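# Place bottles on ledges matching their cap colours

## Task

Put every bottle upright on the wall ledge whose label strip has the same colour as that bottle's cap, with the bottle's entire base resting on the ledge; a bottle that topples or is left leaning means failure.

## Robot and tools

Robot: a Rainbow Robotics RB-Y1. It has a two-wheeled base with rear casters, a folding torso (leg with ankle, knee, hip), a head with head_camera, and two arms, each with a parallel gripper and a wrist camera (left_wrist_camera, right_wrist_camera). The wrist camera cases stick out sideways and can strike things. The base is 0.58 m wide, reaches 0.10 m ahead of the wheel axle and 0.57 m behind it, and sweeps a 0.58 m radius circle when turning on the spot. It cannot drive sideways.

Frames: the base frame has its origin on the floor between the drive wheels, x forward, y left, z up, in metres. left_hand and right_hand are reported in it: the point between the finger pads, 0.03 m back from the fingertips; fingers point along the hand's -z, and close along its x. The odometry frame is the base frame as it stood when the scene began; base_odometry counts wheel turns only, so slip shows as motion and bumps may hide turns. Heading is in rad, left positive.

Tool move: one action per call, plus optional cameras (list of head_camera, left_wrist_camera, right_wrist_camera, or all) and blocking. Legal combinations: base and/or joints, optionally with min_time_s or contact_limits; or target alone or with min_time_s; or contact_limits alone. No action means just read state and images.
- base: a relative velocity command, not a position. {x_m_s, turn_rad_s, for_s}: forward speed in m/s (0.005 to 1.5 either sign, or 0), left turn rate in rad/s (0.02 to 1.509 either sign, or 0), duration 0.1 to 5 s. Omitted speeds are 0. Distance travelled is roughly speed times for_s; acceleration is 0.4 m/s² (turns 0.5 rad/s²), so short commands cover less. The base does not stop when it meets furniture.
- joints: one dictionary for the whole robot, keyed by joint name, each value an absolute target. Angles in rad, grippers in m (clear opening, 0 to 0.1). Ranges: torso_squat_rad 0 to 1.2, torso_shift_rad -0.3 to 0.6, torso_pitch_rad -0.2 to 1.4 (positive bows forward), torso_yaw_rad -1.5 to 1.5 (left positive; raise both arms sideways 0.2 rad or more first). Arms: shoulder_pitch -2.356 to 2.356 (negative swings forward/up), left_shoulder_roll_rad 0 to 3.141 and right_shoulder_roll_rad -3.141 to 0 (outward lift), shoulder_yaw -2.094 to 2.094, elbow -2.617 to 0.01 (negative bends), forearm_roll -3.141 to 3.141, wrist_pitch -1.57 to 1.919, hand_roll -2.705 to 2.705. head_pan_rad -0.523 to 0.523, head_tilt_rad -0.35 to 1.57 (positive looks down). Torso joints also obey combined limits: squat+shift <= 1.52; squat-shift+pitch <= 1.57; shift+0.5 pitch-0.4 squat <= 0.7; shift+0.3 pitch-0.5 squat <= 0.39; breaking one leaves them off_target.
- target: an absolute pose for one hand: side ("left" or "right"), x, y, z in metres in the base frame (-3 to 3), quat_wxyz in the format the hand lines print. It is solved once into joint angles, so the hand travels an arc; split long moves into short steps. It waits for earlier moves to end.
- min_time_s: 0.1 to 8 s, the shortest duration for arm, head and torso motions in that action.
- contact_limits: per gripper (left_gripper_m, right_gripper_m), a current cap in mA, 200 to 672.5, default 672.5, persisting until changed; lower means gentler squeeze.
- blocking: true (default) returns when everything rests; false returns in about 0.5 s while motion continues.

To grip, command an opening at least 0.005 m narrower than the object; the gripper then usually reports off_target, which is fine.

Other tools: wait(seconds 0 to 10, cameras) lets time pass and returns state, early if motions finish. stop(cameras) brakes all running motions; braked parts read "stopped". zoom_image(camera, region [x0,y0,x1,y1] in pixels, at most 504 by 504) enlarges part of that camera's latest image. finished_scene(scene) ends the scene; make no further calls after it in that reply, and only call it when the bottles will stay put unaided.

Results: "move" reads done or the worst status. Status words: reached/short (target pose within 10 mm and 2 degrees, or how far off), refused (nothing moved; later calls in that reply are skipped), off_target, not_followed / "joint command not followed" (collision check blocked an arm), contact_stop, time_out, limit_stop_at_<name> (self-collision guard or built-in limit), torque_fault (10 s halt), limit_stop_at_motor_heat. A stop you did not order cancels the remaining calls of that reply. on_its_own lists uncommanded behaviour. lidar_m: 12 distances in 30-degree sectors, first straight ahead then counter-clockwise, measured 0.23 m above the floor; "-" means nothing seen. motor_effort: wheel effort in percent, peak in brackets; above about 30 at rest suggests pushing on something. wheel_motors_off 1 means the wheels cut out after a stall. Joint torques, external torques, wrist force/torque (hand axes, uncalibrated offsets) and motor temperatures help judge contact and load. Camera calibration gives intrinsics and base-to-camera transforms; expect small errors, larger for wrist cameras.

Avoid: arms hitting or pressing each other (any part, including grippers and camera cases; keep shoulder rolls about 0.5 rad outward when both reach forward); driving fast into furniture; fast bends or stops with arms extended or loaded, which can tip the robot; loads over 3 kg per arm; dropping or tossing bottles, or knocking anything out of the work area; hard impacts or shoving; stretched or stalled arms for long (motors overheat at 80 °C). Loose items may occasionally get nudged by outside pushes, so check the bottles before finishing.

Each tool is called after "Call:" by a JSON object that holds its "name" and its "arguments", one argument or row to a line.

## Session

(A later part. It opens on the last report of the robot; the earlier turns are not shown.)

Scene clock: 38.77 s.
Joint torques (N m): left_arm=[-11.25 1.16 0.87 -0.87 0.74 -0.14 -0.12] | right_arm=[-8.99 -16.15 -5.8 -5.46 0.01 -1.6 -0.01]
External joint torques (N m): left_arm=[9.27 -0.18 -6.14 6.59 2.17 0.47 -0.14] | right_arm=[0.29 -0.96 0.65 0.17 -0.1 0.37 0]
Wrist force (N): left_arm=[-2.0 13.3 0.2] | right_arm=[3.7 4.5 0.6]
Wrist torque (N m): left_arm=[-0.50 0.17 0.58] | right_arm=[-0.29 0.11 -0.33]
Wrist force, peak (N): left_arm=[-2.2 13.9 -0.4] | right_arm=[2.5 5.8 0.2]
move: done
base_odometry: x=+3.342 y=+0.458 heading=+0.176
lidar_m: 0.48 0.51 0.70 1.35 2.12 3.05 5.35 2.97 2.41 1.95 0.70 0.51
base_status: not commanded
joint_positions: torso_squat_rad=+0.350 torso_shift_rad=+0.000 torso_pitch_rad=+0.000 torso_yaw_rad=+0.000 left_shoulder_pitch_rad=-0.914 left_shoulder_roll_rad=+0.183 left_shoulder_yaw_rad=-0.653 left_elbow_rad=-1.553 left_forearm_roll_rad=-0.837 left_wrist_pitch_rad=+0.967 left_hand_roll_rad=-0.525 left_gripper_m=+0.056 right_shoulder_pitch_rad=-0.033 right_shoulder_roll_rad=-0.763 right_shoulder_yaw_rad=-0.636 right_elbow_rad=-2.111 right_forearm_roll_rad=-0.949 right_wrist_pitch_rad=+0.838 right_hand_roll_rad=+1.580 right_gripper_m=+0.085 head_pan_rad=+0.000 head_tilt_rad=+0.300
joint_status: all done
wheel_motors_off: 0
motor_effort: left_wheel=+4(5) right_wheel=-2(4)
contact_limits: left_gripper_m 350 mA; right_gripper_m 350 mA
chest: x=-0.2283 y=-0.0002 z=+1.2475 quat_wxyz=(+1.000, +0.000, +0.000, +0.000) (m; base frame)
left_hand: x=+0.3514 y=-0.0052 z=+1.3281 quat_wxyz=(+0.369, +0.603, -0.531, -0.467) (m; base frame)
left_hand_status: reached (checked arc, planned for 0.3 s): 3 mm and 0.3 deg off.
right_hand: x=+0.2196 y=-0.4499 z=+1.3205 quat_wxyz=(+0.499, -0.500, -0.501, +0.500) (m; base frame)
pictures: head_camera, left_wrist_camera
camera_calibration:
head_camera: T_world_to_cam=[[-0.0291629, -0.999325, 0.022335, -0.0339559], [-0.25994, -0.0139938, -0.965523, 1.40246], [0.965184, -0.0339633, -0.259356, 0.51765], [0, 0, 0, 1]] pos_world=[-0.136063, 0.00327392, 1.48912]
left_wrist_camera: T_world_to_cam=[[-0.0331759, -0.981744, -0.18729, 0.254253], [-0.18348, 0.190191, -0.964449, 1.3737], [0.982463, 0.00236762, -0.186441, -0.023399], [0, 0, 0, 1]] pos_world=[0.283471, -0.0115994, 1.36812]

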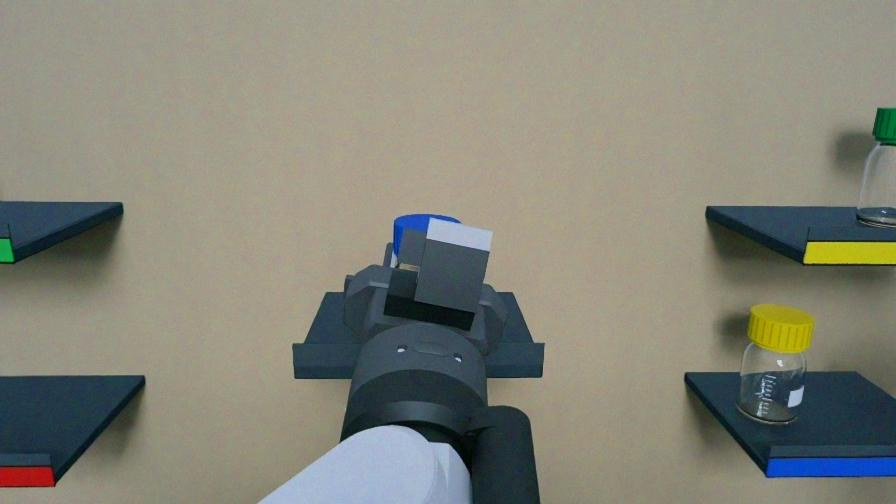

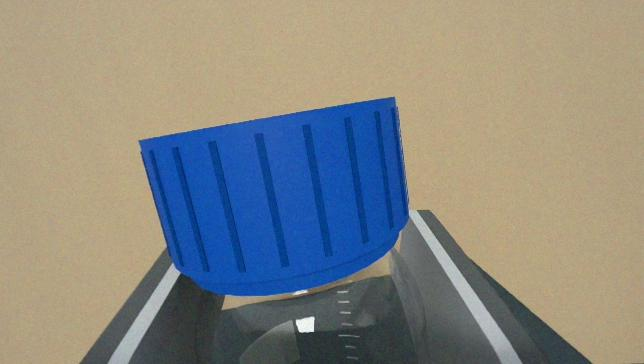

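Call:
{"name": "move", "arguments": {
  "joints": {"left_gripper_m":0.085},
  "cameras": ["head_camera","left_wrist_camera"]
}}

Call:
{"name": "zoom_image", "arguments": {
  "camera": "head_camera",
  "region": [340, 190, 540, 330]
}}

Scene clock: 39.93 s.
Joint torques (N m): left_arm=[-11.2 1.49 0.91 -0.81 0.87 0.11 -0.19] | right_arm=[-9.27 -16.73 -5.91 -5.17 -0.08 -1.76 -0.07]
External joint torques (N m): left_arm=[9.32 0.16 -6.11 6.64 2.3 0.72 -0.21] | right_arm=[0.01 -1.54 0.54 0.46 -0.2 0.22 -0.06]
Wrist force (N): left_arm=[-2.2 13.1 0.5] | right_arm=[2.7 4.6 0.5]
Wrist torque (N m): left_arm=[-0.47 0.15 0.52] | right_arm=[-0.29 0.01 -0.28]
Wrist force, peak (N): left_arm=[-2.2 13.6 0.3] | right_arm=[3.2 5.8 0.8]
move: done
base_odometry: x=+3.342 y=+0.458 heading=+0.176
lidar_m: 0.49 0.51 0.70 1.34 2.11 3.05 5.35 2.97 2.41 1.96 0.71 0.51
base_status: not commanded
joint_positions: torso_squat_rad=+0.350 torso_shift_rad=+0.000 torso_pitch_rad=+0.000 torso_yaw_rad=+0.000 left_shoulder_pitch_rad=-0.914 left_shoulder_roll_rad=+0.183 left_shoulder_yaw_rad=-0.653 left_elbow_rad=-1.553 left_forearm_roll_rad=-0.837 left_wrist_pitch_rad=+0.967 left_hand_roll_rad=-0.525 left_gripper_m=+0.085 right_shoulder_pitch_rad=-0.033 right_shoulder_roll_rad=-0.763 right_shoulder_yaw_rad=-0.636 right_elbow_rad=-2.111 right_forearm_roll_rad=-0.949 right_wrist_pitch_rad=+0.838 right_hand_roll_rad=+1.580 right_gripper_m=+0.085 head_pan_rad=+0.000 head_tilt_rad=+0.300
joint_status: all done
wheel_motors_off: 0
motor_effort: left_wheel=+4(5) right_wheel=-3(3)
contact_limits: left_gripper_m 350 mA; right_gripper_m 350 mA
chest: x=-0.2283 y=-0.0002 z=+1.2475 quat_wxyz=(+1.000, +0.000, +0.000, +0.000) (m; base frame)
left_hand: x=+0.3514 y=-0.0052 z=+1.3281 quat_wxyz=(+0.368, +0.603, -0.531, -0.467) (m; base frame)
right_hand: x=+0.2196 y=-0.4499 z=+1.3205 quat_wxyz=(+0.499, -0.500, -0.501, +0.500) (m; base frame)
pictures: head_camera, left_wrist_camera
camera_calibration:
head_camera: T_world_to_cam=[[-0.0291629, -0.999325, 0.022335, -0.0339559], [-0.25994, -0.0139938, -0.965523, 1.40246], [0.965184, -0.0339633, -0.259356, 0.51765], [0, 0, 0, 1]] pos_world=[-0.136063, 0.00327392, 1.48912]
left_wrist_camera: T_world_to_cam=[[-0.0331575, -0.981744, -0.187293, 0.254252], [-0.183386, 0.190191, -0.964467, 1.3737], [0.982482, 0.00236758, -0.186344, -0.0235367], [0, 0, 0, 1]] pos_world=[0.283472, -0.0115994, 1.36812]

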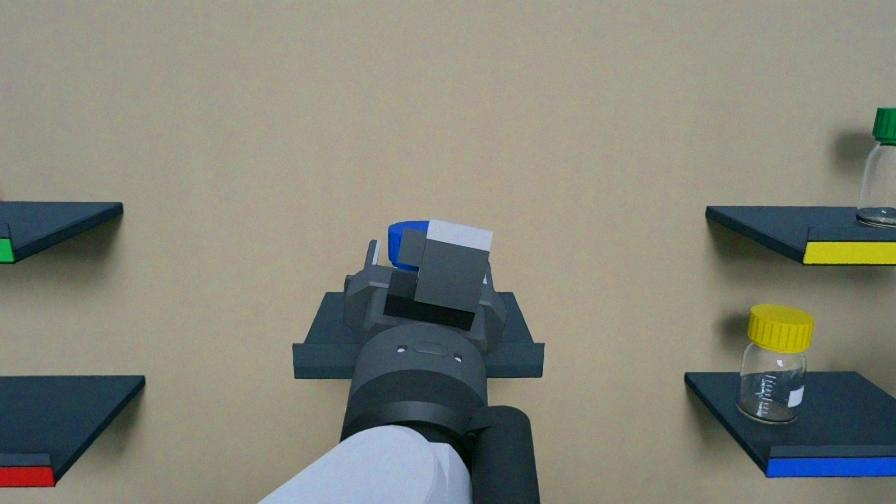

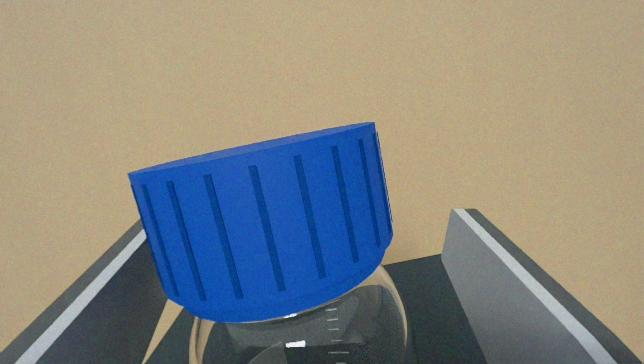

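Scaled by 2.520 from the camera's 896x504 image, which has a finer 1280x720 frame.

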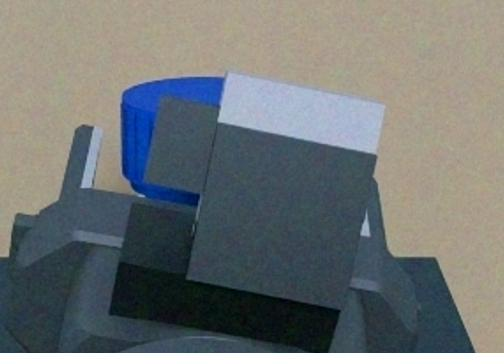

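Call:
{"name": "move", "arguments": {
  "target": {"side":"left","x":0.349,"y":-0.0045,"z":1.334,"quat_wxyz":[0.36943,0.60293,-0.52959,-0.46857]},
  "min_time_s": 0.4,
  "cameras": ["head_camera","left_wrist_camera"]
}}

Call:
{"name": "zoom_image", "arguments": {
  "camera": "head_camera",
  "region": [340, 190, 540, 330]
}}

Scene clock: 41.83 s.
Joint torques (N m): left_arm=[-21.32 3.32 7.86 -7.96 -1.19 -0.54 -0.05] | right_arm=[-8.46 -16.77 -6.03 -5.27 -0.06 -1.71 -0.07]
External joint torques (N m): left_arm=[-0.85 1.92 0.8 -0.6 0.24 0.13 -0.07] | right_arm=[0.82 -1.59 0.43 0.36 -0.17 0.26 -0.07]
Wrist force (N): left_arm=[2.4 -4.2 2.7] | right_arm=[3.2 4.7 0.6]
Wrist torque (N m): left_arm=[0.11 0.20 0.02] | right_arm=[-0.28 0.09 -0.28]
Wrist force, peak (N): left_arm=[-2.0 13.4 0.5] | right_arm=[3.8 5.8 0.5]
move: done
base_odometry: x=+3.342 y=+0.458 heading=+0.176
lidar_m: 0.49 0.51 0.70 1.34 2.12 3.06 5.35 2.97 2.41 1.96 0.71 0.51
base_status: not commanded
joint_positions: torso_squat_rad=+0.350 torso_shift_rad=+0.000 torso_pitch_rad=+0.000 torso_yaw_rad=+0.000 left_shoulder_pitch_rad=-0.920 left_shoulder_roll_rad=+0.186 left_shoulder_yaw_rad=-0.648 left_elbow_rad=-1.574 left_forearm_roll_rad=-0.813 left_wrist_pitch_rad=+0.981 left_hand_roll_rad=-0.554 left_gripper_m=+0.085 right_shoulder_pitch_rad=-0.033 right_shoulder_roll_rad=-0.763 right_shoulder_yaw_rad=-0.636 right_elbow_rad=-2.111 right_forearm_roll_rad=-0.949 right_wrist_pitch_rad=+0.838 right_hand_roll_rad=+1.580 right_gripper_m=+0.085 head_pan_rad=+0.000 head_tilt_rad=+0.300
joint_status: all done
wheel_motors_off: 0
motor_effort: left_wheel=+5(5) right_wheel=-2(4)
contact_limits: left_gripper_m 350 mA; right_gripper_m 350 mA
chest: x=-0.2282 y=-0.0002 z=+1.2475 quat_wxyz=(+1.000, +0.000, +0.000, +0.000) (m; base frame)
left_hand: x=+0.3491 y=-0.0048 z=+1.3339 quat_wxyz=(+0.369, +0.603, -0.530, -0.468) (m; base frame)
left_hand_status: reached (checked arc, planned for 0.4 s): 0 mm and 0.1 deg off.
right_hand: x=+0.2198 y=-0.4499 z=+1.3204 quat_wxyz=(+0.499, -0.500, -0.501, +0.500) (m; base frame)
pictures: head_camera, left_wrist_camera
camera_calibration:
head_camera: T_world_to_cam=[[-0.0291562, -0.999325, 0.0223413, -0.0339585], [-0.260126, -0.0139951, -0.965473, 1.40241], [0.965134, -0.0339611, -0.259542, 0.517727], [0, 0, 0, 1]] pos_world=[-0.135862, 0.00327392, 1.48912]
left_wrist_camera: T_world_to_cam=[[-0.0334421, -0.981453, -0.188763, 0.257706], [-0.186978, 0.191678, -0.963483, 1.37869], [0.981795, 0.00307379, -0.18992, -0.0151287], [0, 0, 0, 1]] pos_world=[0.281257, -0.011292, 1.37412]

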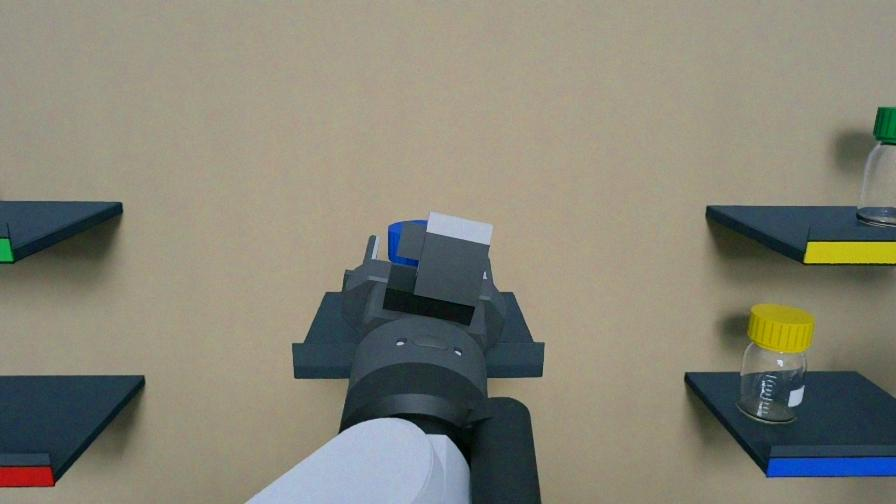

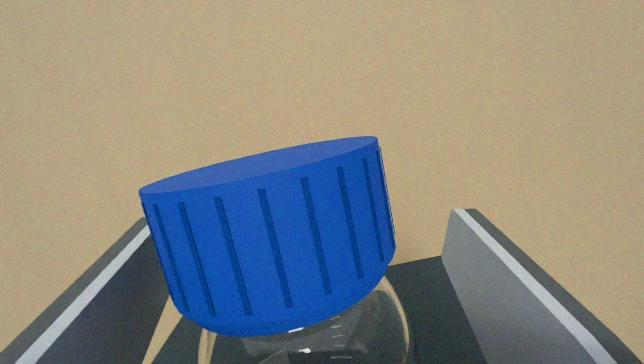

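Scaled by 2.520 from the camera's 896x504 image, which has a finer 1280x720 frame.

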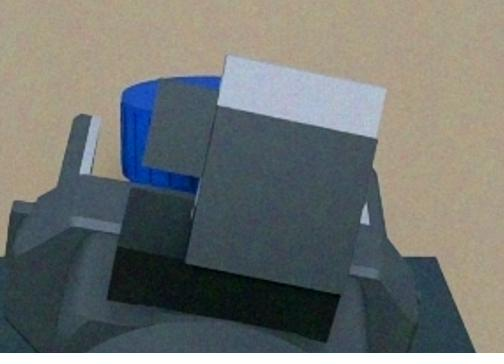

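Call:
{"name": "move", "arguments": {
  "target": {"side":"left","x":0.265,"y":-0.0035,"z":1.337,"quat_wxyz":[0.36943,0.60293,-0.52959,-0.46857]},
  "min_time_s": 0.8,
  "cameras": ["head_camera","left_wrist_camera"]
}}

Call:
{"name": "zoom_image", "arguments": {
  "camera": "head_camera",
  "region": [290, 190, 550, 390]
}}

Scene clock: 43.40 s.
Joint torques (N m): left_arm=[-17.49 -0.95 5.1 -7.46 -1.45 -1.13 0.35] | right_arm=[-9.18 -16.51 -5.86 -4.97 -0.15 -1.87 0.08]
External joint torques (N m): left_arm=[-0.63 0.09 -1.33 -0.53 0.01 -0.12 0.32] | right_arm=[0.1 -1.32 0.59 0.66 -0.26 0.1 0.09]
Wrist force (N): left_arm=[2.5 -4.6 2.6] | right_arm=[2.6 4.7 0.1]
Wrist torque (N m): left_arm=[0.17 0.23 0.02] | right_arm=[-0.28 0.00 -0.24]
Wrist force, peak (N): left_arm=[3.4 -7.2 2.9] | right_arm=[2.8 5.9 0.3]
move: done
base_odometry: x=+3.342 y=+0.458 heading=+0.176
lidar_m: 0.49 0.51 0.70 1.34 2.12 3.06 5.35 2.98 2.41 1.95 0.71 0.50
base_status: not commanded
joint_positions: torso_squat_rad=+0.350 torso_shift_rad=+0.000 torso_pitch_rad=+0.000 torso_yaw_rad=+0.000 left_shoulder_pitch_rad=-0.760 left_shoulder_roll_rad=+0.175 left_shoulder_yaw_rad=-0.720 left_elbow_rad=-1.952 left_forearm_roll_rad=-0.834 left_wrist_pitch_rad=+1.179 left_hand_roll_rad=-0.754 left_gripper_m=+0.085 right_shoulder_pitch_rad=-0.033 right_shoulder_roll_rad=-0.763 right_shoulder_yaw_rad=-0.636 right_elbow_rad=-2.111 right_forearm_roll_rad=-0.949 right_wrist_pitch_rad=+0.838 right_hand_roll_rad=+1.580 right_gripper_m=+0.085 head_pan_rad=+0.000 head_tilt_rad=+0.300
joint_status: all done
wheel_motors_off: 0
motor_effort: left_wheel=+4(5) right_wheel=-2(4)
contact_limits: left_gripper_m 350 mA; right_gripper_m 350 mA
chest: x=-0.2281 y=-0.0002 z=+1.2475 quat_wxyz=(+1.000, +0.000, +0.000, +0.000) (m; base frame)
left_hand: x=+0.2653 y=-0.0034 z=+1.3371 quat_wxyz=(+0.370, +0.603, -0.530, -0.468) (m; base frame)
left_hand_status: reached (checked arc, planned for 0.8 s): 0 mm and 0.0 deg off.
right_hand: x=+0.2199 y=-0.4499 z=+1.3204 quat_wxyz=(+0.499, -0.500, -0.501, +0.500) (m; base frame)
pictures: head_camera, left_wrist_camera
camera_calibration:
head_camera: T_world_to_cam=[[-0.0291533, -0.999325, 0.0223469, -0.0339635], [-0.260338, -0.0139938, -0.965416, 1.40233], [0.965077, -0.0339628, -0.259755, 0.517938], [0, 0, 0, 1]] pos_world=[-0.135761, 0.00327392, 1.48912]
left_wrist_camera: T_world_to_cam=[[-0.0327153, -0.981547, -0.188399, 0.256141], [-0.187846, 0.19118, -0.963413, 1.36594], [0.981654, 0.00387166, -0.190634, 0.0686734], [0, 0, 0, 1]] pos_world=[0.197553, -0.00999132, 1.37731]

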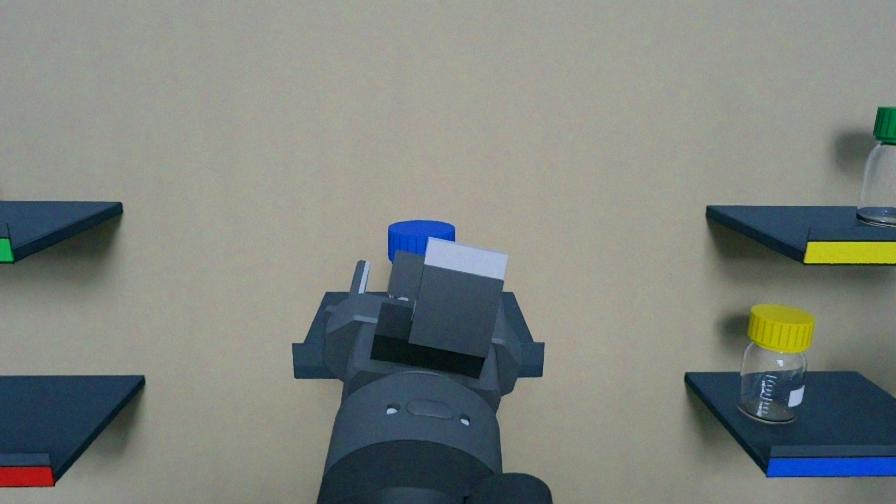

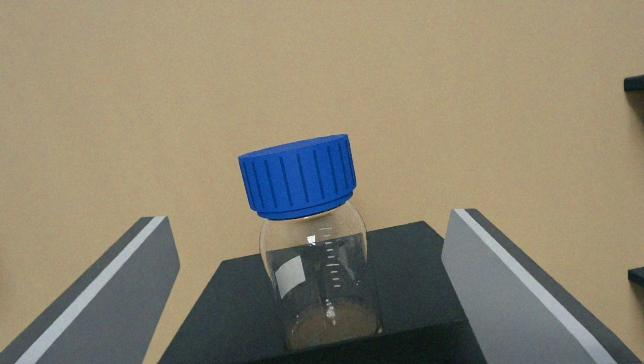

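Scaled by 1.938 from the camera's 896x504 image, which has a finer 1280x720 frame.

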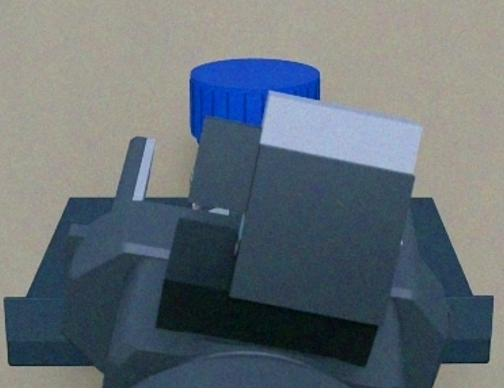

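Call:
{"name": "move", "arguments": {
  "target": {"side":"left","x":0.228,"y":0.07,"z":1.395,"quat_wxyz":[0.5,0.5,-0.5,-0.5]},
  "min_time_s": 0.7
}}

Call:
{"name": "move", "arguments": {
  "target": {"side":"left","x":0.235,"y":0.28,"z":1.425,"quat_wxyz":[0.5,0.5,-0.5,-0.5]},
  "min_time_s": 0.7
}}

Call:
{"name": "move", "arguments": {
  "target": {"side":"left","x":0.27,"y":0.43,"z":1.438,"quat_wxyz":[0.5,0.5,-0.5,-0.5]},
  "min_time_s": 0.6,
  "cameras": ["left_wrist_camera","head_camera"]
}}

Scene clock: 45.27 s.
Joint torques (N m): left_arm=[-15.88 0.87 3.02 -3.65 -1.18 -2.21 0.59] | right_arm=[-8.99 -16.03 -5.57 -5.3 0.04 -1.88 -0.1]
External joint torques (N m): left_arm=[0.22 -0.03 -0.82 0 -0.32 -0.37 0.58] | right_arm=[0.29 -0.84 0.88 0.33 -0.07 0.09 -0.09]
Wrist force (N): left_arm=[1.3 -4.5 0.8] | right_arm=[2.5 5.1 0.3]
Wrist torque (N m): left_arm=[0.12 0.14 0.02] | right_arm=[-0.35 0.03 -0.32]
Wrist force, peak (N): left_arm=[2.4 -6.2 2.5] | right_arm=[3.0 5.4 1.3]
move: done
base_odometry: x=+3.342 y=+0.458 heading=+0.176
lidar_m: 0.49 0.51 0.70 1.34 2.12 3.05 5.35 2.98 2.41 1.95 0.71 0.51
base_status: not commanded
joint_positions: torso_squat_rad=+0.350 torso_shift_rad=+0.000 torso_pitch_rad=+0.000 torso_yaw_rad=+0.000 left_shoulder_pitch_rad=-0.900 left_shoulder_roll_rad=+0.085 left_shoulder_yaw_rad=-0.358 left_elbow_rad=-2.281 left_forearm_roll_rad=-0.425 left_wrist_pitch_rad=+1.677 left_hand_roll_rad=-1.135 left_gripper_m=+0.085 right_shoulder_pitch_rad=-0.033 right_shoulder_roll_rad=-0.763 right_shoulder_yaw_rad=-0.636 right_elbow_rad=-2.111 right_forearm_roll_rad=-0.949 right_wrist_pitch_rad=+0.838 right_hand_roll_rad=+1.580 right_gripper_m=+0.085 head_pan_rad=+0.000 head_tilt_rad=+0.300
joint_status: all done
wheel_motors_off: 0
motor_effort: left_wheel=+4(5) right_wheel=-3(4)
contact_limits: left_gripper_m 350 mA; right_gripper_m 350 mA
chest: x=-0.2281 y=-0.0002 z=+1.2475 quat_wxyz=(+1.000, +0.000, +0.000, +0.000) (m; base frame)
left_hand: x=+0.2279 y=+0.0700 z=+1.3952 quat_wxyz=(+0.500, +0.500, -0.500, -0.500) (m; base frame)
left_hand_status: reached (checked arc, planned for 0.7 s): 0 mm and 0.0 deg off.
right_hand: x=+0.2199 y=-0.4499 z=+1.3204 quat_wxyz=(+0.499, -0.500, -0.501, +0.500) (m; base frame)
pictures: none

Scene clock: 46.77 s.
Joint torques (N m): left_arm=[-16.02 7.94 0.48 -3.34 -0.56 -2.08 0.5] | right_arm=[-9.48 -16.25 -5.19 -5.22 0.14 -1.88 -0.19]
External joint torques (N m): left_arm=[-0.28 0.33 -1.21 -0.78 -0.28 -0.07 0.48] | right_arm=[-0.21 -1.06 1.27 0.4 0.03 0.1 -0.18]
Wrist force (N): left_arm=[1.3 -4.7 1.1] | right_arm=[3.1 5.0 0.6]
Wrist torque (N m): left_arm=[0.13 0.16 0.02] | right_arm=[-0.34 0.04 -0.28]
Wrist force, peak (N): left_arm=[2.3 -5.1 0.7] | right_arm=[2.8 6.2 0.8]
move: done
base_odometry: x=+3.342 y=+0.458 heading=+0.176
lidar_m: 0.49 0.51 0.70 1.35 2.11 3.05 5.35 2.98 2.42 1.95 0.70 0.51
base_status: not commanded
joint_positions: torso_squat_rad=+0.350 torso_shift_rad=+0.000 torso_pitch_rad=+0.000 torso_yaw_rad=+0.000 left_shoulder_pitch_rad=-0.763 left_shoulder_roll_rad=+0.410 left_shoulder_yaw_rad=+0.366 left_elbow_rad=-2.367 left_forearm_roll_rad=+0.302 left_wrist_pitch_rad=+1.602 left_hand_roll_rad=-1.428 left_gripper_m=+0.085 right_shoulder_pitch_rad=-0.033 right_shoulder_roll_rad=-0.763 right_shoulder_yaw_rad=-0.636 right_elbow_rad=-2.111 right_forearm_roll_rad=-0.949 right_wrist_pitch_rad=+0.838 right_hand_roll_rad=+1.580 right_gripper_m=+0.085 head_pan_rad=+0.000 head_tilt_rad=+0.300
joint_status: all done
wheel_motors_off: 0
motor_effort: left_wheel=+4(5) right_wheel=-3(4)
contact_limits: left_gripper_m 350 mA; right_gripper_m 350 mA
chest: x=-0.2281 y=-0.0002 z=+1.2475 quat_wxyz=(+1.000, +0.000, +0.000, +0.000) (m; base frame)
left_hand: x=+0.2349 y=+0.2801 z=+1.4251 quat_wxyz=(+0.500, +0.500, -0.500, -0.500) (m; base frame)
left_hand_status: reached (checked arc, planned for 1.0 s): 0 mm and 0.1 deg off.
right_hand: x=+0.2199 y=-0.4499 z=+1.3204 quat_wxyz=(+0.499, -0.500, -0.501, +0.500) (m; base frame)
pictures: none

Scene clock: 48.27 s.
Joint torques (N m): left_arm=[-17.91 13.05 -0.7 -4.81 0.12 -2.05 0.57] | right_arm=[-8.96 -16.47 -5.5 -5.46 0.03 -1.91 -0.12]
External joint torques (N m): left_arm=[-1.39 0.18 -1.16 0.27 -0.26 -0.06 0.55] | right_arm=[0.32 -1.28 0.95 0.17 -0.08 0.07 -0.11]
Wrist force (N): left_arm=[1.4 -4.8 1.2] | right_arm=[3.1 5.4 1.5]
Wrist torque (N m): left_arm=[0.16 0.17 0.04] | right_arm=[-0.38 0.05 -0.29]
Wrist force, peak (N): left_arm=[2.3 -5.7 1.1] | right_arm=[3.2 6.2 0.8]
move: done
base_odometry: x=+3.342 y=+0.458 heading=+0.176
lidar_m: 0.49 0.51 0.70 1.34 2.12 3.05 5.35 2.97 2.41 1.95 0.71 0.51
base_status: not commanded
joint_positions: torso_squat_rad=+0.350 torso_shift_rad=+0.000 torso_pitch_rad=+0.000 torso_yaw_rad=+0.000 left_shoulder_pitch_rad=-0.769 left_shoulder_roll_rad=+0.613 left_shoulder_yaw_rad=+0.712 left_elbow_rad=-1.915 left_forearm_roll_rad=+0.663 left_wrist_pitch_rad=+1.395 left_hand_roll_rad=-1.760 left_gripper_m=+0.085 right_shoulder_pitch_rad=-0.033 right_shoulder_roll_rad=-0.763 right_shoulder_yaw_rad=-0.636 right_elbow_rad=-2.111 right_forearm_roll_rad=-0.949 right_wrist_pitch_rad=+0.838 right_hand_roll_rad=+1.580 right_gripper_m=+0.085 head_pan_rad=+0.000 head_tilt_rad=+0.300
joint_status: all done
wheel_motors_off: 0
motor_effort: left_wheel=+3(4) right_wheel=-3(4)
contact_limits: left_gripper_m 350 mA; right_gripper_m 350 mA
chest: x=-0.2280 y=-0.0002 z=+1.2475 quat_wxyz=(+1.000, +0.000, +0.000, +0.000) (m; base frame)
left_hand: x=+0.2697 y=+0.4301 z=+1.4382 quat_wxyz=(+0.500, +0.500, -0.500, -0.499) (m; base frame)
left_hand_status: reached (checked arc, planned for 0.8 s): 0 mm and 0.1 deg off.
right_hand: x=+0.2199 y=-0.4499 z=+1.3203 quat_wxyz=(+0.499, -0.500, -0.501, +0.500) (m; base frame)
pictures: head_camera, left_wrist_camera
camera_calibration:
head_camera: T_world_to_cam=[[-0.0291511, -0.999325, 0.0223456, -0.0338614], [-0.260431, -0.0139898, -0.965391, 1.40228], [0.965052, -0.0339617, -0.259848, 0.518077], [0, 0, 0, 1]] pos_world=[-0.135761, 0.00337391, 1.48912]
left_wrist_camera: T_world_to_cam=[[-0.0348988, -0.999379, -0.00489623, 0.445223], [-0.466216, 0.0206136, -0.884431, 1.41611], [0.883982, -0.0285828, -0.466646, 0.519257], [0, 0, 0, 1]] pos_world=[0.216738, 0.430598, 1.49694]

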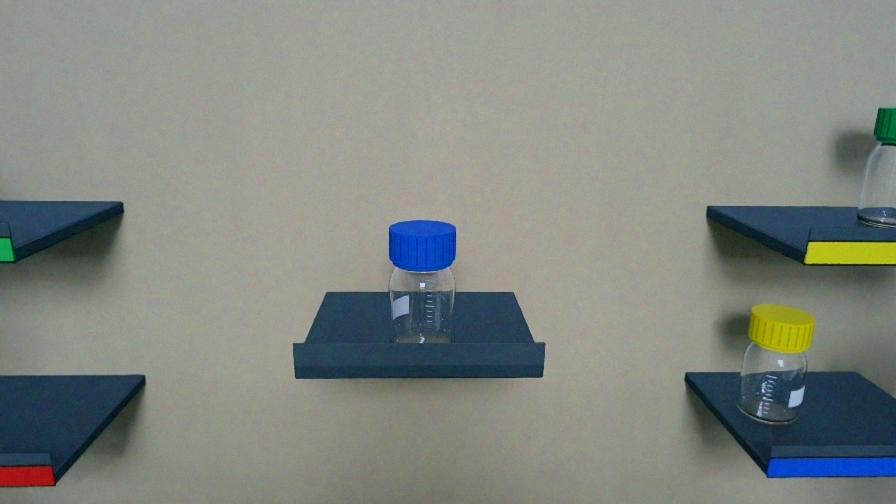

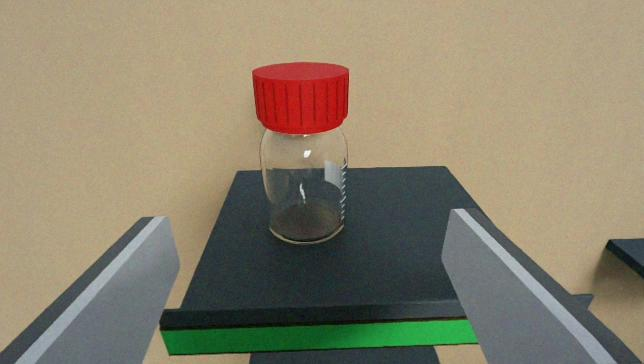

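Call:
{"name": "move", "arguments": {
  "target": {"side":"left","x":0.32,"y":0.436,"z":1.436,"quat_wxyz":[0.5,0.5,-0.5,-0.5]},
  "min_time_s": 0.5
}}

Call:
{"name": "move", "arguments": {
  "target": {"side":"left","x":0.406,"y":0.436,"z":1.422,"quat_wxyz":[0.5,0.5,-0.5,-0.5]},
  "min_time_s": 0.7,
  "cameras": ["left_wrist_camera"]
}}

Call:
{"name": "move", "arguments": {
  "joints": {"left_gripper_m":0.045},
  "cameras": ["left_wrist_camera"]
}}

Scene clock: 50.23 s.
Joint torques (N m): left_arm=[-19.35 13.9 -1.49 -6.36 0.2 -1.92 0.21] | right_arm=[-9.22 -16.17 -6.53 -5.09 0 -1.92 -0.11]
External joint torques (N m): left_arm=[-0.7 0.88 -1.85 0.07 -0.34 0.03 0.2] | right_arm=[0.05 -0.98 -0.08 0.54 -0.12 0.05 -0.11]
Wrist force (N): left_arm=[1.4 -4.6 0.9] | right_arm=[2.7 4.8 1.2]
Wrist torque (N m): left_arm=[0.14 0.16 0.03] | right_arm=[-0.30 0.05 -0.33]
Wrist force, peak (N): left_arm=[1.5 -6.0 0.0] | right_arm=[2.9 5.8 1.0]
move: done
base_odometry: x=+3.342 y=+0.458 heading=+0.176
lidar_m: 0.48 0.51 0.70 1.34 2.12 3.06 5.35 2.97 2.41 1.94 0.70 0.51
base_status: not commanded
joint_positions: torso_squat_rad=+0.350 torso_shift_rad=+0.000 torso_pitch_rad=+0.000 torso_yaw_rad=+0.000 left_shoulder_pitch_rad=-0.856 left_shoulder_roll_rad=+0.606 left_shoulder_yaw_rad=+0.656 left_elbow_rad=-1.694 left_forearm_roll_rad=+0.619 left_wrist_pitch_rad=+1.255 left_hand_roll_rad=-1.843 left_gripper_m=+0.085 right_shoulder_pitch_rad=-0.033 right_shoulder_roll_rad=-0.763 right_shoulder_yaw_rad=-0.636 right_elbow_rad=-2.111 right_forearm_roll_rad=-0.949 right_wrist_pitch_rad=+0.838 right_hand_roll_rad=+1.580 right_gripper_m=+0.085 head_pan_rad=+0.000 head_tilt_rad=+0.300
joint_status: all done
wheel_motors_off: 0
motor_effort: left_wheel=+3(4) right_wheel=-2(4)
contact_limits: left_gripper_m 350 mA; right_gripper_m 350 mA
chest: x=-0.2280 y=-0.0002 z=+1.2475 quat_wxyz=(+1.000, +0.000, +0.000, +0.000) (m; base frame)
left_hand: x=+0.3199 y=+0.4361 z=+1.4362 quat_wxyz=(+0.500, +0.500, -0.500, -0.500) (m; base frame)
left_hand_status: reached (checked arc, planned for 0.5 s): 0 mm and 0.0 deg off.
right_hand: x=+0.2199 y=-0.4499 z=+1.3203 quat_wxyz=(+0.499, -0.500, -0.501, +0.500) (m; base frame)
pictures: none

Scene clock: 51.53 s.
Joint torques (N m): left_arm=[-22.87 14.03 -1.54 -8.39 0.42 -1.77 0.41] | right_arm=[-9.14 -16.39 -5.81 -5.18 -0.06 -1.93 0.06]
External joint torques (N m): left_arm=[-0.59 1.17 -1.51 0.2 -0.31 0.07 0.39] | right_arm=[0.14 -1.2 0.65 0.44 -0.17 0.05 0.07]
Wrist force (N): left_arm=[1.6 -4.6 1.0] | right_arm=[3.0 4.2 0.5]
Wrist torque (N m): left_arm=[0.15 0.17 0.02] | right_arm=[-0.18 0.08 -0.29]
Wrist force, peak (N): left_arm=[2.5 -6.2 0.2] | right_arm=[3.6 5.4 0.0]
move: done
base_odometry: x=+3.342 y=+0.458 heading=+0.176
lidar_m: 0.48 0.51 0.70 1.34 2.11 3.05 5.35 2.98 2.41 1.95 0.71 0.51
base_status: not commanded
joint_positions: torso_squat_rad=+0.350 torso_shift_rad=+0.000 torso_pitch_rad=+0.000 torso_yaw_rad=+0.000 left_shoulder_pitch_rad=-1.031 left_shoulder_roll_rad=+0.592 left_shoulder_yaw_rad=+0.590 left_elbow_rad=-1.255 left_forearm_roll_rad=+0.583 left_wrist_pitch_rad=+0.981 left_hand_roll_rad=-2.007 left_gripper_m=+0.085 right_shoulder_pitch_rad=-0.033 right_shoulder_roll_rad=-0.763 right_shoulder_yaw_rad=-0.636 right_elbow_rad=-2.111 right_forearm_roll_rad=-0.949 right_wrist_pitch_rad=+0.838 right_hand_roll_rad=+1.580 right_gripper_m=+0.085 head_pan_rad=+0.000 head_tilt_rad=+0.300
joint_status: all done
wheel_motors_off: 0
motor_effort: left_wheel=+3(4) right_wheel=-3(3)
contact_limits: left_gripper_m 350 mA; right_gripper_m 350 mA
chest: x=-0.2280 y=-0.0002 z=+1.2475 quat_wxyz=(+1.000, +0.000, +0.000, +0.000) (m; base frame)
left_hand: x=+0.4058 y=+0.4360 z=+1.4225 quat_wxyz=(+0.500, +0.500, -0.500, -0.500) (m; base frame)
left_hand_status: reached (checked arc, planned for 0.8 s): 0 mm and 0.0 deg off.
right_hand: x=+0.2199 y=-0.4499 z=+1.3203 quat_wxyz=(+0.499, -0.500, -0.501, +0.500) (m; base frame)
pictures: left_wrist_camera
camera_calibration:
left_wrist_camera: T_world_to_cam=[[-0.0357969, -0.999346, -0.00510772, 0.456408], [-0.466102, 0.0212165, -0.884477, 1.46532], [0.884007, -0.0292808, -0.466556, 0.391952], [0, 0, 0, 1]] pos_world=[0.352839, 0.436498, 1.48124]

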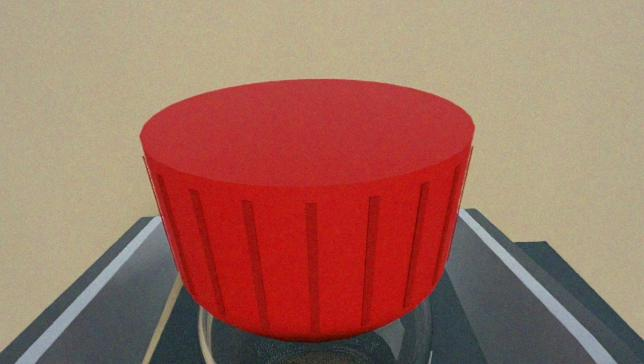

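Scene clock: 52.47 s.
Joint torques (N m): left_arm=[-22.74 14.09 -1.38 -8.46 0.41 -1.72 0.25] | right_arm=[-8.52 -16.47 -5.46 -5.3 -0.1 -1.8 -0.17]
External joint torques (N m): left_arm=[-0.46 1.23 -1.35 0.14 -0.32 0.12 0.23] | right_arm=[0.75 -1.28 0.99 0.33 -0.22 0.17 -0.17]
Wrist force (N): left_arm=[2.1 -3.9 1.5] | right_arm=[3.2 5.0 -0.3]
Wrist torque (N m): left_arm=[0.16 0.13 0.03] | right_arm=[-0.29 0.05 -0.30]
Wrist force, peak (N): left_arm=[1.6 -5.1 1.0] | right_arm=[2.9 5.6 1.2]
move: off_target
base_odometry: x=+3.342 y=+0.458 heading=+0.176
lidar_m: 0.48 0.51 0.70 1.34 2.11 3.05 5.35 2.97 2.41 1.95 0.70 0.51
base_status: not commanded
joint_positions: torso_squat_rad=+0.350 torso_shift_rad=+0.000 torso_pitch_rad=+0.000 torso_yaw_rad=+0.000 left_shoulder_pitch_rad=-1.031 left_shoulder_roll_rad=+0.592 left_shoulder_yaw_rad=+0.590 left_elbow_rad=-1.255 left_forearm_roll_rad=+0.583 left_wrist_pitch_rad=+0.981 left_hand_roll_rad=-2.007 left_gripper_m=+0.055 right_shoulder_pitch_rad=-0.033 right_shoulder_roll_rad=-0.763 right_shoulder_yaw_rad=-0.636 right_elbow_rad=-2.111 right_forearm_roll_rad=-0.949 right_wrist_pitch_rad=+0.838 right_hand_roll_rad=+1.580 right_gripper_m=+0.085 head_pan_rad=+0.000 head_tilt_rad=+0.300
joint_status: left_gripper_m off_target (ended at +0.055, target +0.045)
wheel_motors_off: 0
motor_effort: left_wheel=+3(3) right_wheel=-2(3)
contact_limits: left_gripper_m 350 mA; right_gripper_m 350 mA
chest: x=-0.2280 y=-0.0002 z=+1.2475 quat_wxyz=(+1.000, +0.000, +0.000, +0.000) (m; base frame)
left_hand: x=+0.4058 y=+0.4360 z=+1.4225 quat_wxyz=(+0.500, +0.500, -0.500, -0.500) (m; base frame)
right_hand: x=+0.2199 y=-0.4499 z=+1.3203 quat_wxyz=(+0.499, -0.500, -0.501, +0.500) (m; base frame)
pictures: left_wrist_camera
camera_calibration:
left_wrist_camera: T_world_to_cam=[[-0.0357969, -0.999346, -0.00510772, 0.456408], [-0.466102, 0.0212165, -0.884477, 1.46532], [0.884007, -0.0292808, -0.466556, 0.391952], [0, 0, 0, 1]] pos_world=[0.352839, 0.436498, 1.48124]

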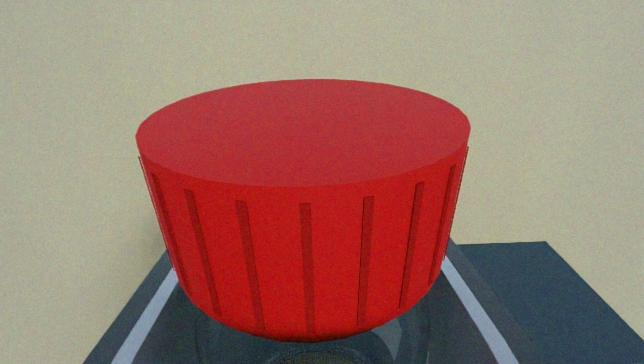

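Call:
{"name": "move", "arguments": {
  "target": {"side":"left","x":0.361,"y":0.434,"z":1.476,"quat_wxyz":[0.5,0.5,-0.5,-0.5]},
  "min_time_s": 0.7
}}

Call:
{"name": "move", "arguments": {
  "target": {"side":"left","x":0.238,"y":0.415,"z":1.472,"quat_wxyz":[0.5,0.5,-0.5,-0.5]},
  "min_time_s": 0.9,
  "cameras": ["left_wrist_camera"]
}}

Call:
{"name": "move", "arguments": {
  "target": {"side":"left","x":0.233,"y":0.405,"z":1.31,"quat_wxyz":[0.5,0.5,-0.5,-0.5]},
  "min_time_s": 1.0,
  "cameras": ["left_wrist_camera"]
}}

Scene clock: 54.07 s.
Joint torques (N m): left_arm=[-22.57 13.61 -1.43 -7.94 0.42 -2.39 0.37] | right_arm=[-8.94 -16.93 -5.58 -5.17 0.09 -1.87 0.07]
External joint torques (N m): left_arm=[-1.78 1.2 -1.58 -0.88 -0.17 -0.46 0.36] | right_arm=[0.34 -1.74 0.88 0.45 -0.02 0.11 0.08]
Wrist force (N): left_arm=[1.7 -6.2 0.9] | right_arm=[2.9 4.8 0.4]
Wrist torque (N m): left_arm=[0.14 0.21 -0.08] | right_arm=[-0.31 0.02 -0.32]
Wrist force, peak (N): left_arm=[2.0 -6.9 0.7] | right_arm=[3.1 5.9 0.1]
move: done
base_odometry: x=+3.342 y=+0.458 heading=+0.176
lidar_m: 0.49 0.50 0.69 1.34 2.12 3.06 5.35 2.98 2.42 1.95 0.71 0.51
base_status: not commanded
joint_positions: torso_squat_rad=+0.350 torso_shift_rad=+0.000 torso_pitch_rad=+0.000 torso_yaw_rad=+0.000 left_shoulder_pitch_rad=-1.059 left_shoulder_roll_rad=+0.658 left_shoulder_yaw_rad=+0.587 left_elbow_rad=-1.426 left_forearm_roll_rad=+0.561 left_wrist_pitch_rad=+1.183 left_hand_roll_rad=-1.878 left_gripper_m=+0.055 right_shoulder_pitch_rad=-0.033 right_shoulder_roll_rad=-0.763 right_shoulder_yaw_rad=-0.636 right_elbow_rad=-2.111 right_forearm_roll_rad=-0.949 right_wrist_pitch_rad=+0.838 right_hand_roll_rad=+1.580 right_gripper_m=+0.085 head_pan_rad=+0.000 head_tilt_rad=+0.300
joint_status: all done
wheel_motors_off: 0
motor_effort: left_wheel=+3(3) right_wheel=-2(3)
contact_limits: left_gripper_m 350 mA; right_gripper_m 350 mA
chest: x=-0.2280 y=-0.0002 z=+1.2475 quat_wxyz=(+1.000, +0.000, +0.000, +0.000) (m; base frame)
left_hand: x=+0.3609 y=+0.4341 z=+1.4761 quat_wxyz=(+0.500, +0.500, -0.500, -0.500) (m; base frame)
left_hand_status: reached (checked arc, planned for 0.7 s): 0 mm and 0.0 deg off.
right_hand: x=+0.2199 y=-0.4499 z=+1.3203 quat_wxyz=(+0.499, -0.500, -0.501, +0.500) (m; base frame)
pictures: none

Scene clock: 55.63 s.
Joint torques (N m): left_arm=[-17.66 13.5 0.91 -4.13 0.06 -2.82 0.24] | right_arm=[-8.83 -16.56 -5.63 -5.14 -0.04 -1.85 -0.07]
External joint torques (N m): left_arm=[-1.96 1.28 0.46 -0.6 -0.12 -0.8 0.23] | right_arm=[0.45 -1.38 0.82 0.48 -0.15 0.13 -0.06]
Wrist force (N): left_arm=[1.3 -6.2 0.8] | right_arm=[3.4 5.0 0.3]
Wrist torque (N m): left_arm=[0.16 0.16 -0.09] | right_arm=[-0.29 0.10 -0.28]
Wrist force, peak (N): left_arm=[1.6 -8.0 1.2] | right_arm=[3.9 5.1 1.5]
move: done
base_odometry: x=+3.342 y=+0.458 heading=+0.176
lidar_m: 0.49 0.51 0.70 1.35 2.12 3.05 5.35 2.97 2.42 1.95 0.70 0.51
base_status: not commanded
joint_positions: torso_squat_rad=+0.350 torso_shift_rad=+0.000 torso_pitch_rad=+0.000 torso_yaw_rad=+0.000 left_shoulder_pitch_rad=-0.832 left_shoulder_roll_rad=+0.674 left_shoulder_yaw_rad=+0.709 left_elbow_rad=-2.008 left_forearm_roll_rad=+0.667 left_wrist_pitch_rad=+1.544 left_hand_roll_rad=-1.659 left_gripper_m=+0.055 right_shoulder_pitch_rad=-0.033 right_shoulder_roll_rad=-0.763 right_shoulder_yaw_rad=-0.636 right_elbow_rad=-2.111 right_forearm_roll_rad=-0.949 right_wrist_pitch_rad=+0.838 right_hand_roll_rad=+1.580 right_gripper_m=+0.085 head_pan_rad=+0.000 head_tilt_rad=+0.300
joint_status: all done
wheel_motors_off: 0
motor_effort: left_wheel=+3(4) right_wheel=-2(4)
contact_limits: left_gripper_m 350 mA; right_gripper_m 350 mA
chest: x=-0.2281 y=-0.0002 z=+1.2475 quat_wxyz=(+1.000, +0.000, +0.000, +0.000) (m; base frame)
left_hand: x=+0.2381 y=+0.4150 z=+1.4719 quat_wxyz=(+0.500, +0.500, -0.500, -0.500) (m; base frame)
left_hand_status: reached (checked arc, planned for 0.9 s): 0 mm and 0.0 deg off.
right_hand: x=+0.2199 y=-0.4499 z=+1.3204 quat_wxyz=(+0.499, -0.500, -0.501, +0.500) (m; base frame)
pictures: left_wrist_camera
camera_calibration:
left_wrist_camera: T_world_to_cam=[[-0.0360737, -0.999336, -0.00514743, 0.429883], [-0.467198, 0.0214176, -0.883893, 1.43065], [0.883416, -0.0294804, -0.467661, 0.564481], [0, 0, 0, 1]] pos_world=[0.185234, 0.415598, 1.53074]

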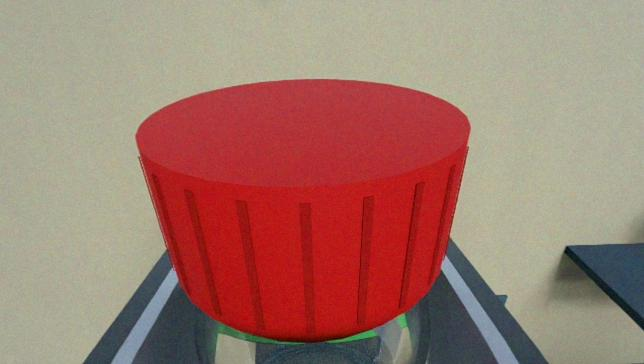

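Scene clock: 57.10 s.
Joint torques (N m): left_arm=[-15.2 11.36 0.61 -8.3 0.67 -2.3 0.27] | right_arm=[-9.16 -16.63 -6.01 -5.21 -0.02 -1.82 0.13]
External joint torques (N m): left_arm=[-2.17 1.08 0.76 -1.57 0 -0.39 0.25] | right_arm=[0.12 -1.45 0.44 0.41 -0.13 0.16 0.13]
Wrist force (N): left_arm=[1.6 -6.3 0.8] | right_arm=[2.6 5.3 0.3]
Wrist torque (N m): left_arm=[0.16 0.17 0.04] | right_arm=[-0.30 0.01 -0.29]
Wrist force, peak (N): left_arm=[1.5 -7.3 0.4] | right_arm=[3.4 5.4 1.0]
move: done
base_odometry: x=+3.342 y=+0.458 heading=+0.176
lidar_m: 0.49 0.51 0.70 1.35 2.12 3.06 5.35 2.97 2.41 1.95 0.71 0.51
base_status: not commanded
joint_positions: torso_squat_rad=+0.350 torso_shift_rad=+0.000 torso_pitch_rad=+0.000 torso_yaw_rad=+0.000 left_shoulder_pitch_rad=-0.398 left_shoulder_roll_rad=+0.270 left_shoulder_yaw_rad=+0.782 left_elbow_rad=-2.204 left_forearm_roll_rad=+0.722 left_wrist_pitch_rad=+1.251 left_hand_roll_rad=-1.922 left_gripper_m=+0.055 right_shoulder_pitch_rad=-0.033 right_shoulder_roll_rad=-0.763 right_shoulder_yaw_rad=-0.636 right_elbow_rad=-2.111 right_forearm_roll_rad=-0.949 right_wrist_pitch_rad=+0.838 right_hand_roll_rad=+1.580 right_gripper_m=+0.085 head_pan_rad=+0.000 head_tilt_rad=+0.300
joint_status: all done
wheel_motors_off: 0
motor_effort: left_wheel=+3(4) right_wheel=-3(3)
contact_limits: left_gripper_m 350 mA; right_gripper_m 350 mA
chest: x=-0.2280 y=-0.0002 z=+1.2475 quat_wxyz=(+1.000, +0.000, +0.000, +0.000) (m; base frame)
left_hand: x=+0.2330 y=+0.4050 z=+1.3098 quat_wxyz=(+0.501, +0.500, -0.500, -0.500) (m; base frame)
left_hand_status: reached (checked arc, planned for 1.0 s): 0 mm and 0.1 deg off.
right_hand: x=+0.2199 y=-0.4499 z=+1.3204 quat_wxyz=(+0.499, -0.500, -0.501, +0.500) (m; base frame)
pictures: left_wrist_camera
camera_calibration:
left_wrist_camera: T_world_to_cam=[[-0.0352578, -0.999368, -0.00442006, 0.41774], [-0.467838, 0.0204133, -0.883578, 1.28529], [0.883111, -0.0290852, -0.468262, 0.493605], [0, 0, 0, 1]] pos_world=[0.18013, 0.405595, 1.36864]

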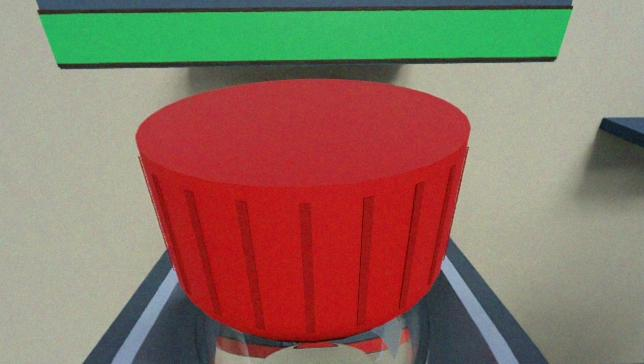

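Call:
{"name": "move", "arguments": {
  "target": {"side":"left","x":0.348,"y":0.405,"z":1.267,"quat_wxyz":[0.5,0.5,-0.5,-0.5]},
  "min_time_s": 0.9
}}

Call:
{"name": "move", "arguments": {
  "target": {"side":"left","x":0.386,"y":0.405,"z":1.232,"quat_wxyz":[0.5,0.5,-0.5,-0.5]},
  "min_time_s": 0.6,
  "cameras": ["left_wrist_camera"]
}}

Call:
{"name": "move", "arguments": {
  "target": {"side":"left","x":0.386,"y":0.405,"z":1.2285,"quat_wxyz":[0.5,0.5,-0.5,-0.5]},
  "min_time_s": 0.3
}}

Scene clock: 59.47 s.
Joint torques (N m): left_arm=[-19.37 11.29 -2.55 -9.78 0.84 -1.85 0.23] | right_arm=[-8.54 -16.05 -5.87 -5.18 -0.03 -1.74 -0.05]
External joint torques (N m): left_arm=[-1.24 0.52 -1.44 -0.61 -0.07 -0.16 0.22] | right_arm=[0.73 -0.86 0.58 0.45 -0.14 0.24 -0.05]
Wrist force (N): left_arm=[1.4 -6.3 1.0] | right_arm=[2.6 5.5 1.1]
Wrist torque (N m): left_arm=[0.17 0.17 0.03] | right_arm=[-0.34 0.00 -0.31]
Wrist force, peak (N): left_arm=[1.7 -7.0 1.7] | right_arm=[3.3 6.0 0.4]
move: done
base_odometry: x=+3.342 y=+0.458 heading=+0.176
lidar_m: 0.49 0.51 0.70 1.34 2.11 3.05 5.35 2.97 2.41 1.95 0.71 0.51
base_status: not commanded
joint_positions: torso_squat_rad=+0.350 torso_shift_rad=+0.000 torso_pitch_rad=+0.000 torso_yaw_rad=+0.000 left_shoulder_pitch_rad=-0.581 left_shoulder_roll_rad=+0.239 left_shoulder_yaw_rad=+0.691 left_elbow_rad=-1.708 left_forearm_roll_rad=+0.654 left_wrist_pitch_rad=+0.925 left_hand_roll_rad=-2.155 left_gripper_m=+0.055 right_shoulder_pitch_rad=-0.033 right_shoulder_roll_rad=-0.763 right_shoulder_yaw_rad=-0.636 right_elbow_rad=-2.111 right_forearm_roll_rad=-0.949 right_wrist_pitch_rad=+0.838 right_hand_roll_rad=+1.580 right_gripper_m=+0.085 head_pan_rad=+0.000 head_tilt_rad=+0.300
joint_status: all done
wheel_motors_off: 0
motor_effort: left_wheel=+3(3) right_wheel=-2(4)
contact_limits: left_gripper_m 350 mA; right_gripper_m 350 mA
chest: x=-0.2280 y=-0.0002 z=+1.2475 quat_wxyz=(+1.000, +0.000, +0.000, +0.000) (m; base frame)
left_hand: x=+0.3479 y=+0.4050 z=+1.2671 quat_wxyz=(+0.500, +0.500, -0.500, -0.500) (m; base frame)
left_hand_status: reached (checked arc, planned for 0.9 s): 0 mm and 0.0 deg off.
right_hand: x=+0.2199 y=-0.4499 z=+1.3203 quat_wxyz=(+0.499, -0.500, -0.501, +0.500) (m; base frame)
pictures: none

Scene clock: 60.60 s.
Joint torques (N m): left_arm=[-21.45 12.57 -3.45 -10.46 0.66 -1.79 0.31] | right_arm=[-8.8 -16.68 -5.57 -5.29 0.1 -1.85 -0.12]
External joint torques (N m): left_arm=[-1.78 1.48 -2.24 -0.45 -0.28 -0.29 0.29] | right_arm=[0.47 -1.49 0.89 0.33 -0.01 0.12 -0.11]
Wrist force (N): left_arm=[1.7 -6.1 0.8] | right_arm=[2.8 5.3 0.3]
Wrist torque (N m): left_arm=[0.10 0.18 0.03] | right_arm=[-0.33 0.03 -0.29]
Wrist force, peak (N): left_arm=[2.0 -7.8 0.6] | right_arm=[3.0 5.9 0.3]
move: done
base_odometry: x=+3.342 y=+0.458 heading=+0.176
lidar_m: 0.49 0.51 0.70 1.34 2.12 3.05 5.35 2.97 2.41 1.95 0.71 0.51
base_status: not commanded
joint_positions: torso_squat_rad=+0.350 torso_shift_rad=+0.000 torso_pitch_rad=+0.000 torso_yaw_rad=+0.000 left_shoulder_pitch_rad=-0.628 left_shoulder_roll_rad=+0.243 left_shoulder_yaw_rad=+0.678 left_elbow_rad=-1.470 left_forearm_roll_rad=+0.728 left_wrist_pitch_rad=+0.761 left_hand_roll_rad=-2.306 left_gripper_m=+0.055 right_shoulder_pitch_rad=-0.033 right_shoulder_roll_rad=-0.763 right_shoulder_yaw_rad=-0.636 right_elbow_rad=-2.111 right_forearm_roll_rad=-0.949 right_wrist_pitch_rad=+0.838 right_hand_roll_rad=+1.580 right_gripper_m=+0.085 head_pan_rad=+0.000 head_tilt_rad=+0.300
joint_status: all done
wheel_motors_off: 0
motor_effort: left_wheel=+3(4) right_wheel=-3(4)
contact_limits: left_gripper_m 350 mA; right_gripper_m 350 mA
chest: x=-0.2280 y=-0.0002 z=+1.2475 quat_wxyz=(+1.000, +0.000, +0.000, +0.000) (m; base frame)
left_hand: x=+0.3860 y=+0.4051 z=+1.2321 quat_wxyz=(+0.500, +0.500, -0.500, -0.500) (m; base frame)
left_hand_status: reached (checked arc, planned for 0.6 s): 0 mm and 0.0 deg off.
right_hand: x=+0.2199 y=-0.4499 z=+1.3203 quat_wxyz=(+0.499, -0.500, -0.501, +0.500) (m; base frame)
pictures: left_wrist_camera
camera_calibration:
left_wrist_camera: T_world_to_cam=[[-0.0354852, -0.999358, -0.00490252, 0.423583], [-0.466908, 0.0209159, -0.884058, 1.28819], [0.883593, -0.0290819, -0.467351, 0.320807], [0, 0, 0, 1]] pos_world=[0.333035, 0.405697, 1.29084]

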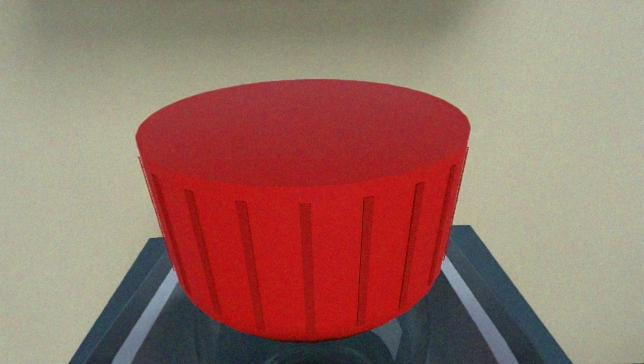

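Scene clock: 61.23 s.
Joint torques (N m): left_arm=[-19.32 10.65 -3.26 -9.28 0.74 -1.39 0.1] | right_arm=[-9.04 -16.61 -5.56 -5.61 0.02 -1.96 -0.17]
External joint torques (N m): left_arm=[0.31 -0.42 -2.07 0.76 -0.16 0.1 0.09] | right_arm=[0.24 -1.42 0.9 0.02 -0.09 0.01 -0.16]
Wrist force (N): left_arm=[1.3 -2.1 0.6] | right_arm=[3.0 5.1 0.3]
Wrist torque (N m): left_arm=[0.12 0.14 0.02] | right_arm=[-0.32 0.07 -0.29]
Wrist force, peak (N): left_arm=[1.6 -6.2 1.1] | right_arm=[3.0 5.5 1.2]
move: done
base_odometry: x=+3.342 y=+0.458 heading=+0.176
lidar_m: 0.49 0.51 0.69 1.35 2.12 3.05 5.35 2.97 2.42 1.96 0.71 0.51
base_status: not commanded
joint_positions: torso_squat_rad=+0.350 torso_shift_rad=+0.000 torso_pitch_rad=+0.000 torso_yaw_rad=+0.000 left_shoulder_pitch_rad=-0.623 left_shoulder_roll_rad=+0.242 left_shoulder_yaw_rad=+0.678 left_elbow_rad=-1.466 left_forearm_roll_rad=+0.738 left_wrist_pitch_rad=+0.753 left_hand_roll_rad=-2.316 left_gripper_m=+0.055 right_shoulder_pitch_rad=-0.033 right_shoulder_roll_rad=-0.763 right_shoulder_yaw_rad=-0.636 right_elbow_rad=-2.111 right_forearm_roll_rad=-0.949 right_wrist_pitch_rad=+0.838 right_hand_roll_rad=+1.580 right_gripper_m=+0.085 head_pan_rad=+0.000 head_tilt_rad=+0.300
joint_status: all done
wheel_motors_off: 0
motor_effort: left_wheel=+3(3) right_wheel=-3(4)
contact_limits: left_gripper_m 350 mA; right_gripper_m 350 mA
chest: x=-0.2280 y=-0.0002 z=+1.2475 quat_wxyz=(+1.000, +0.000, +0.000, +0.000) (m; base frame)
left_hand: x=+0.3859 y=+0.4053 z=+1.2291 quat_wxyz=(+0.500, +0.500, -0.500, -0.500) (m; base frame)
left_hand_status: reached (checked arc, planned for 0.3 s): 1 mm and 0.1 deg off.
right_hand: x=+0.2199 y=-0.4499 z=+1.3203 quat_wxyz=(+0.499, -0.500, -0.501, +0.500) (m; base frame)
pictures: none


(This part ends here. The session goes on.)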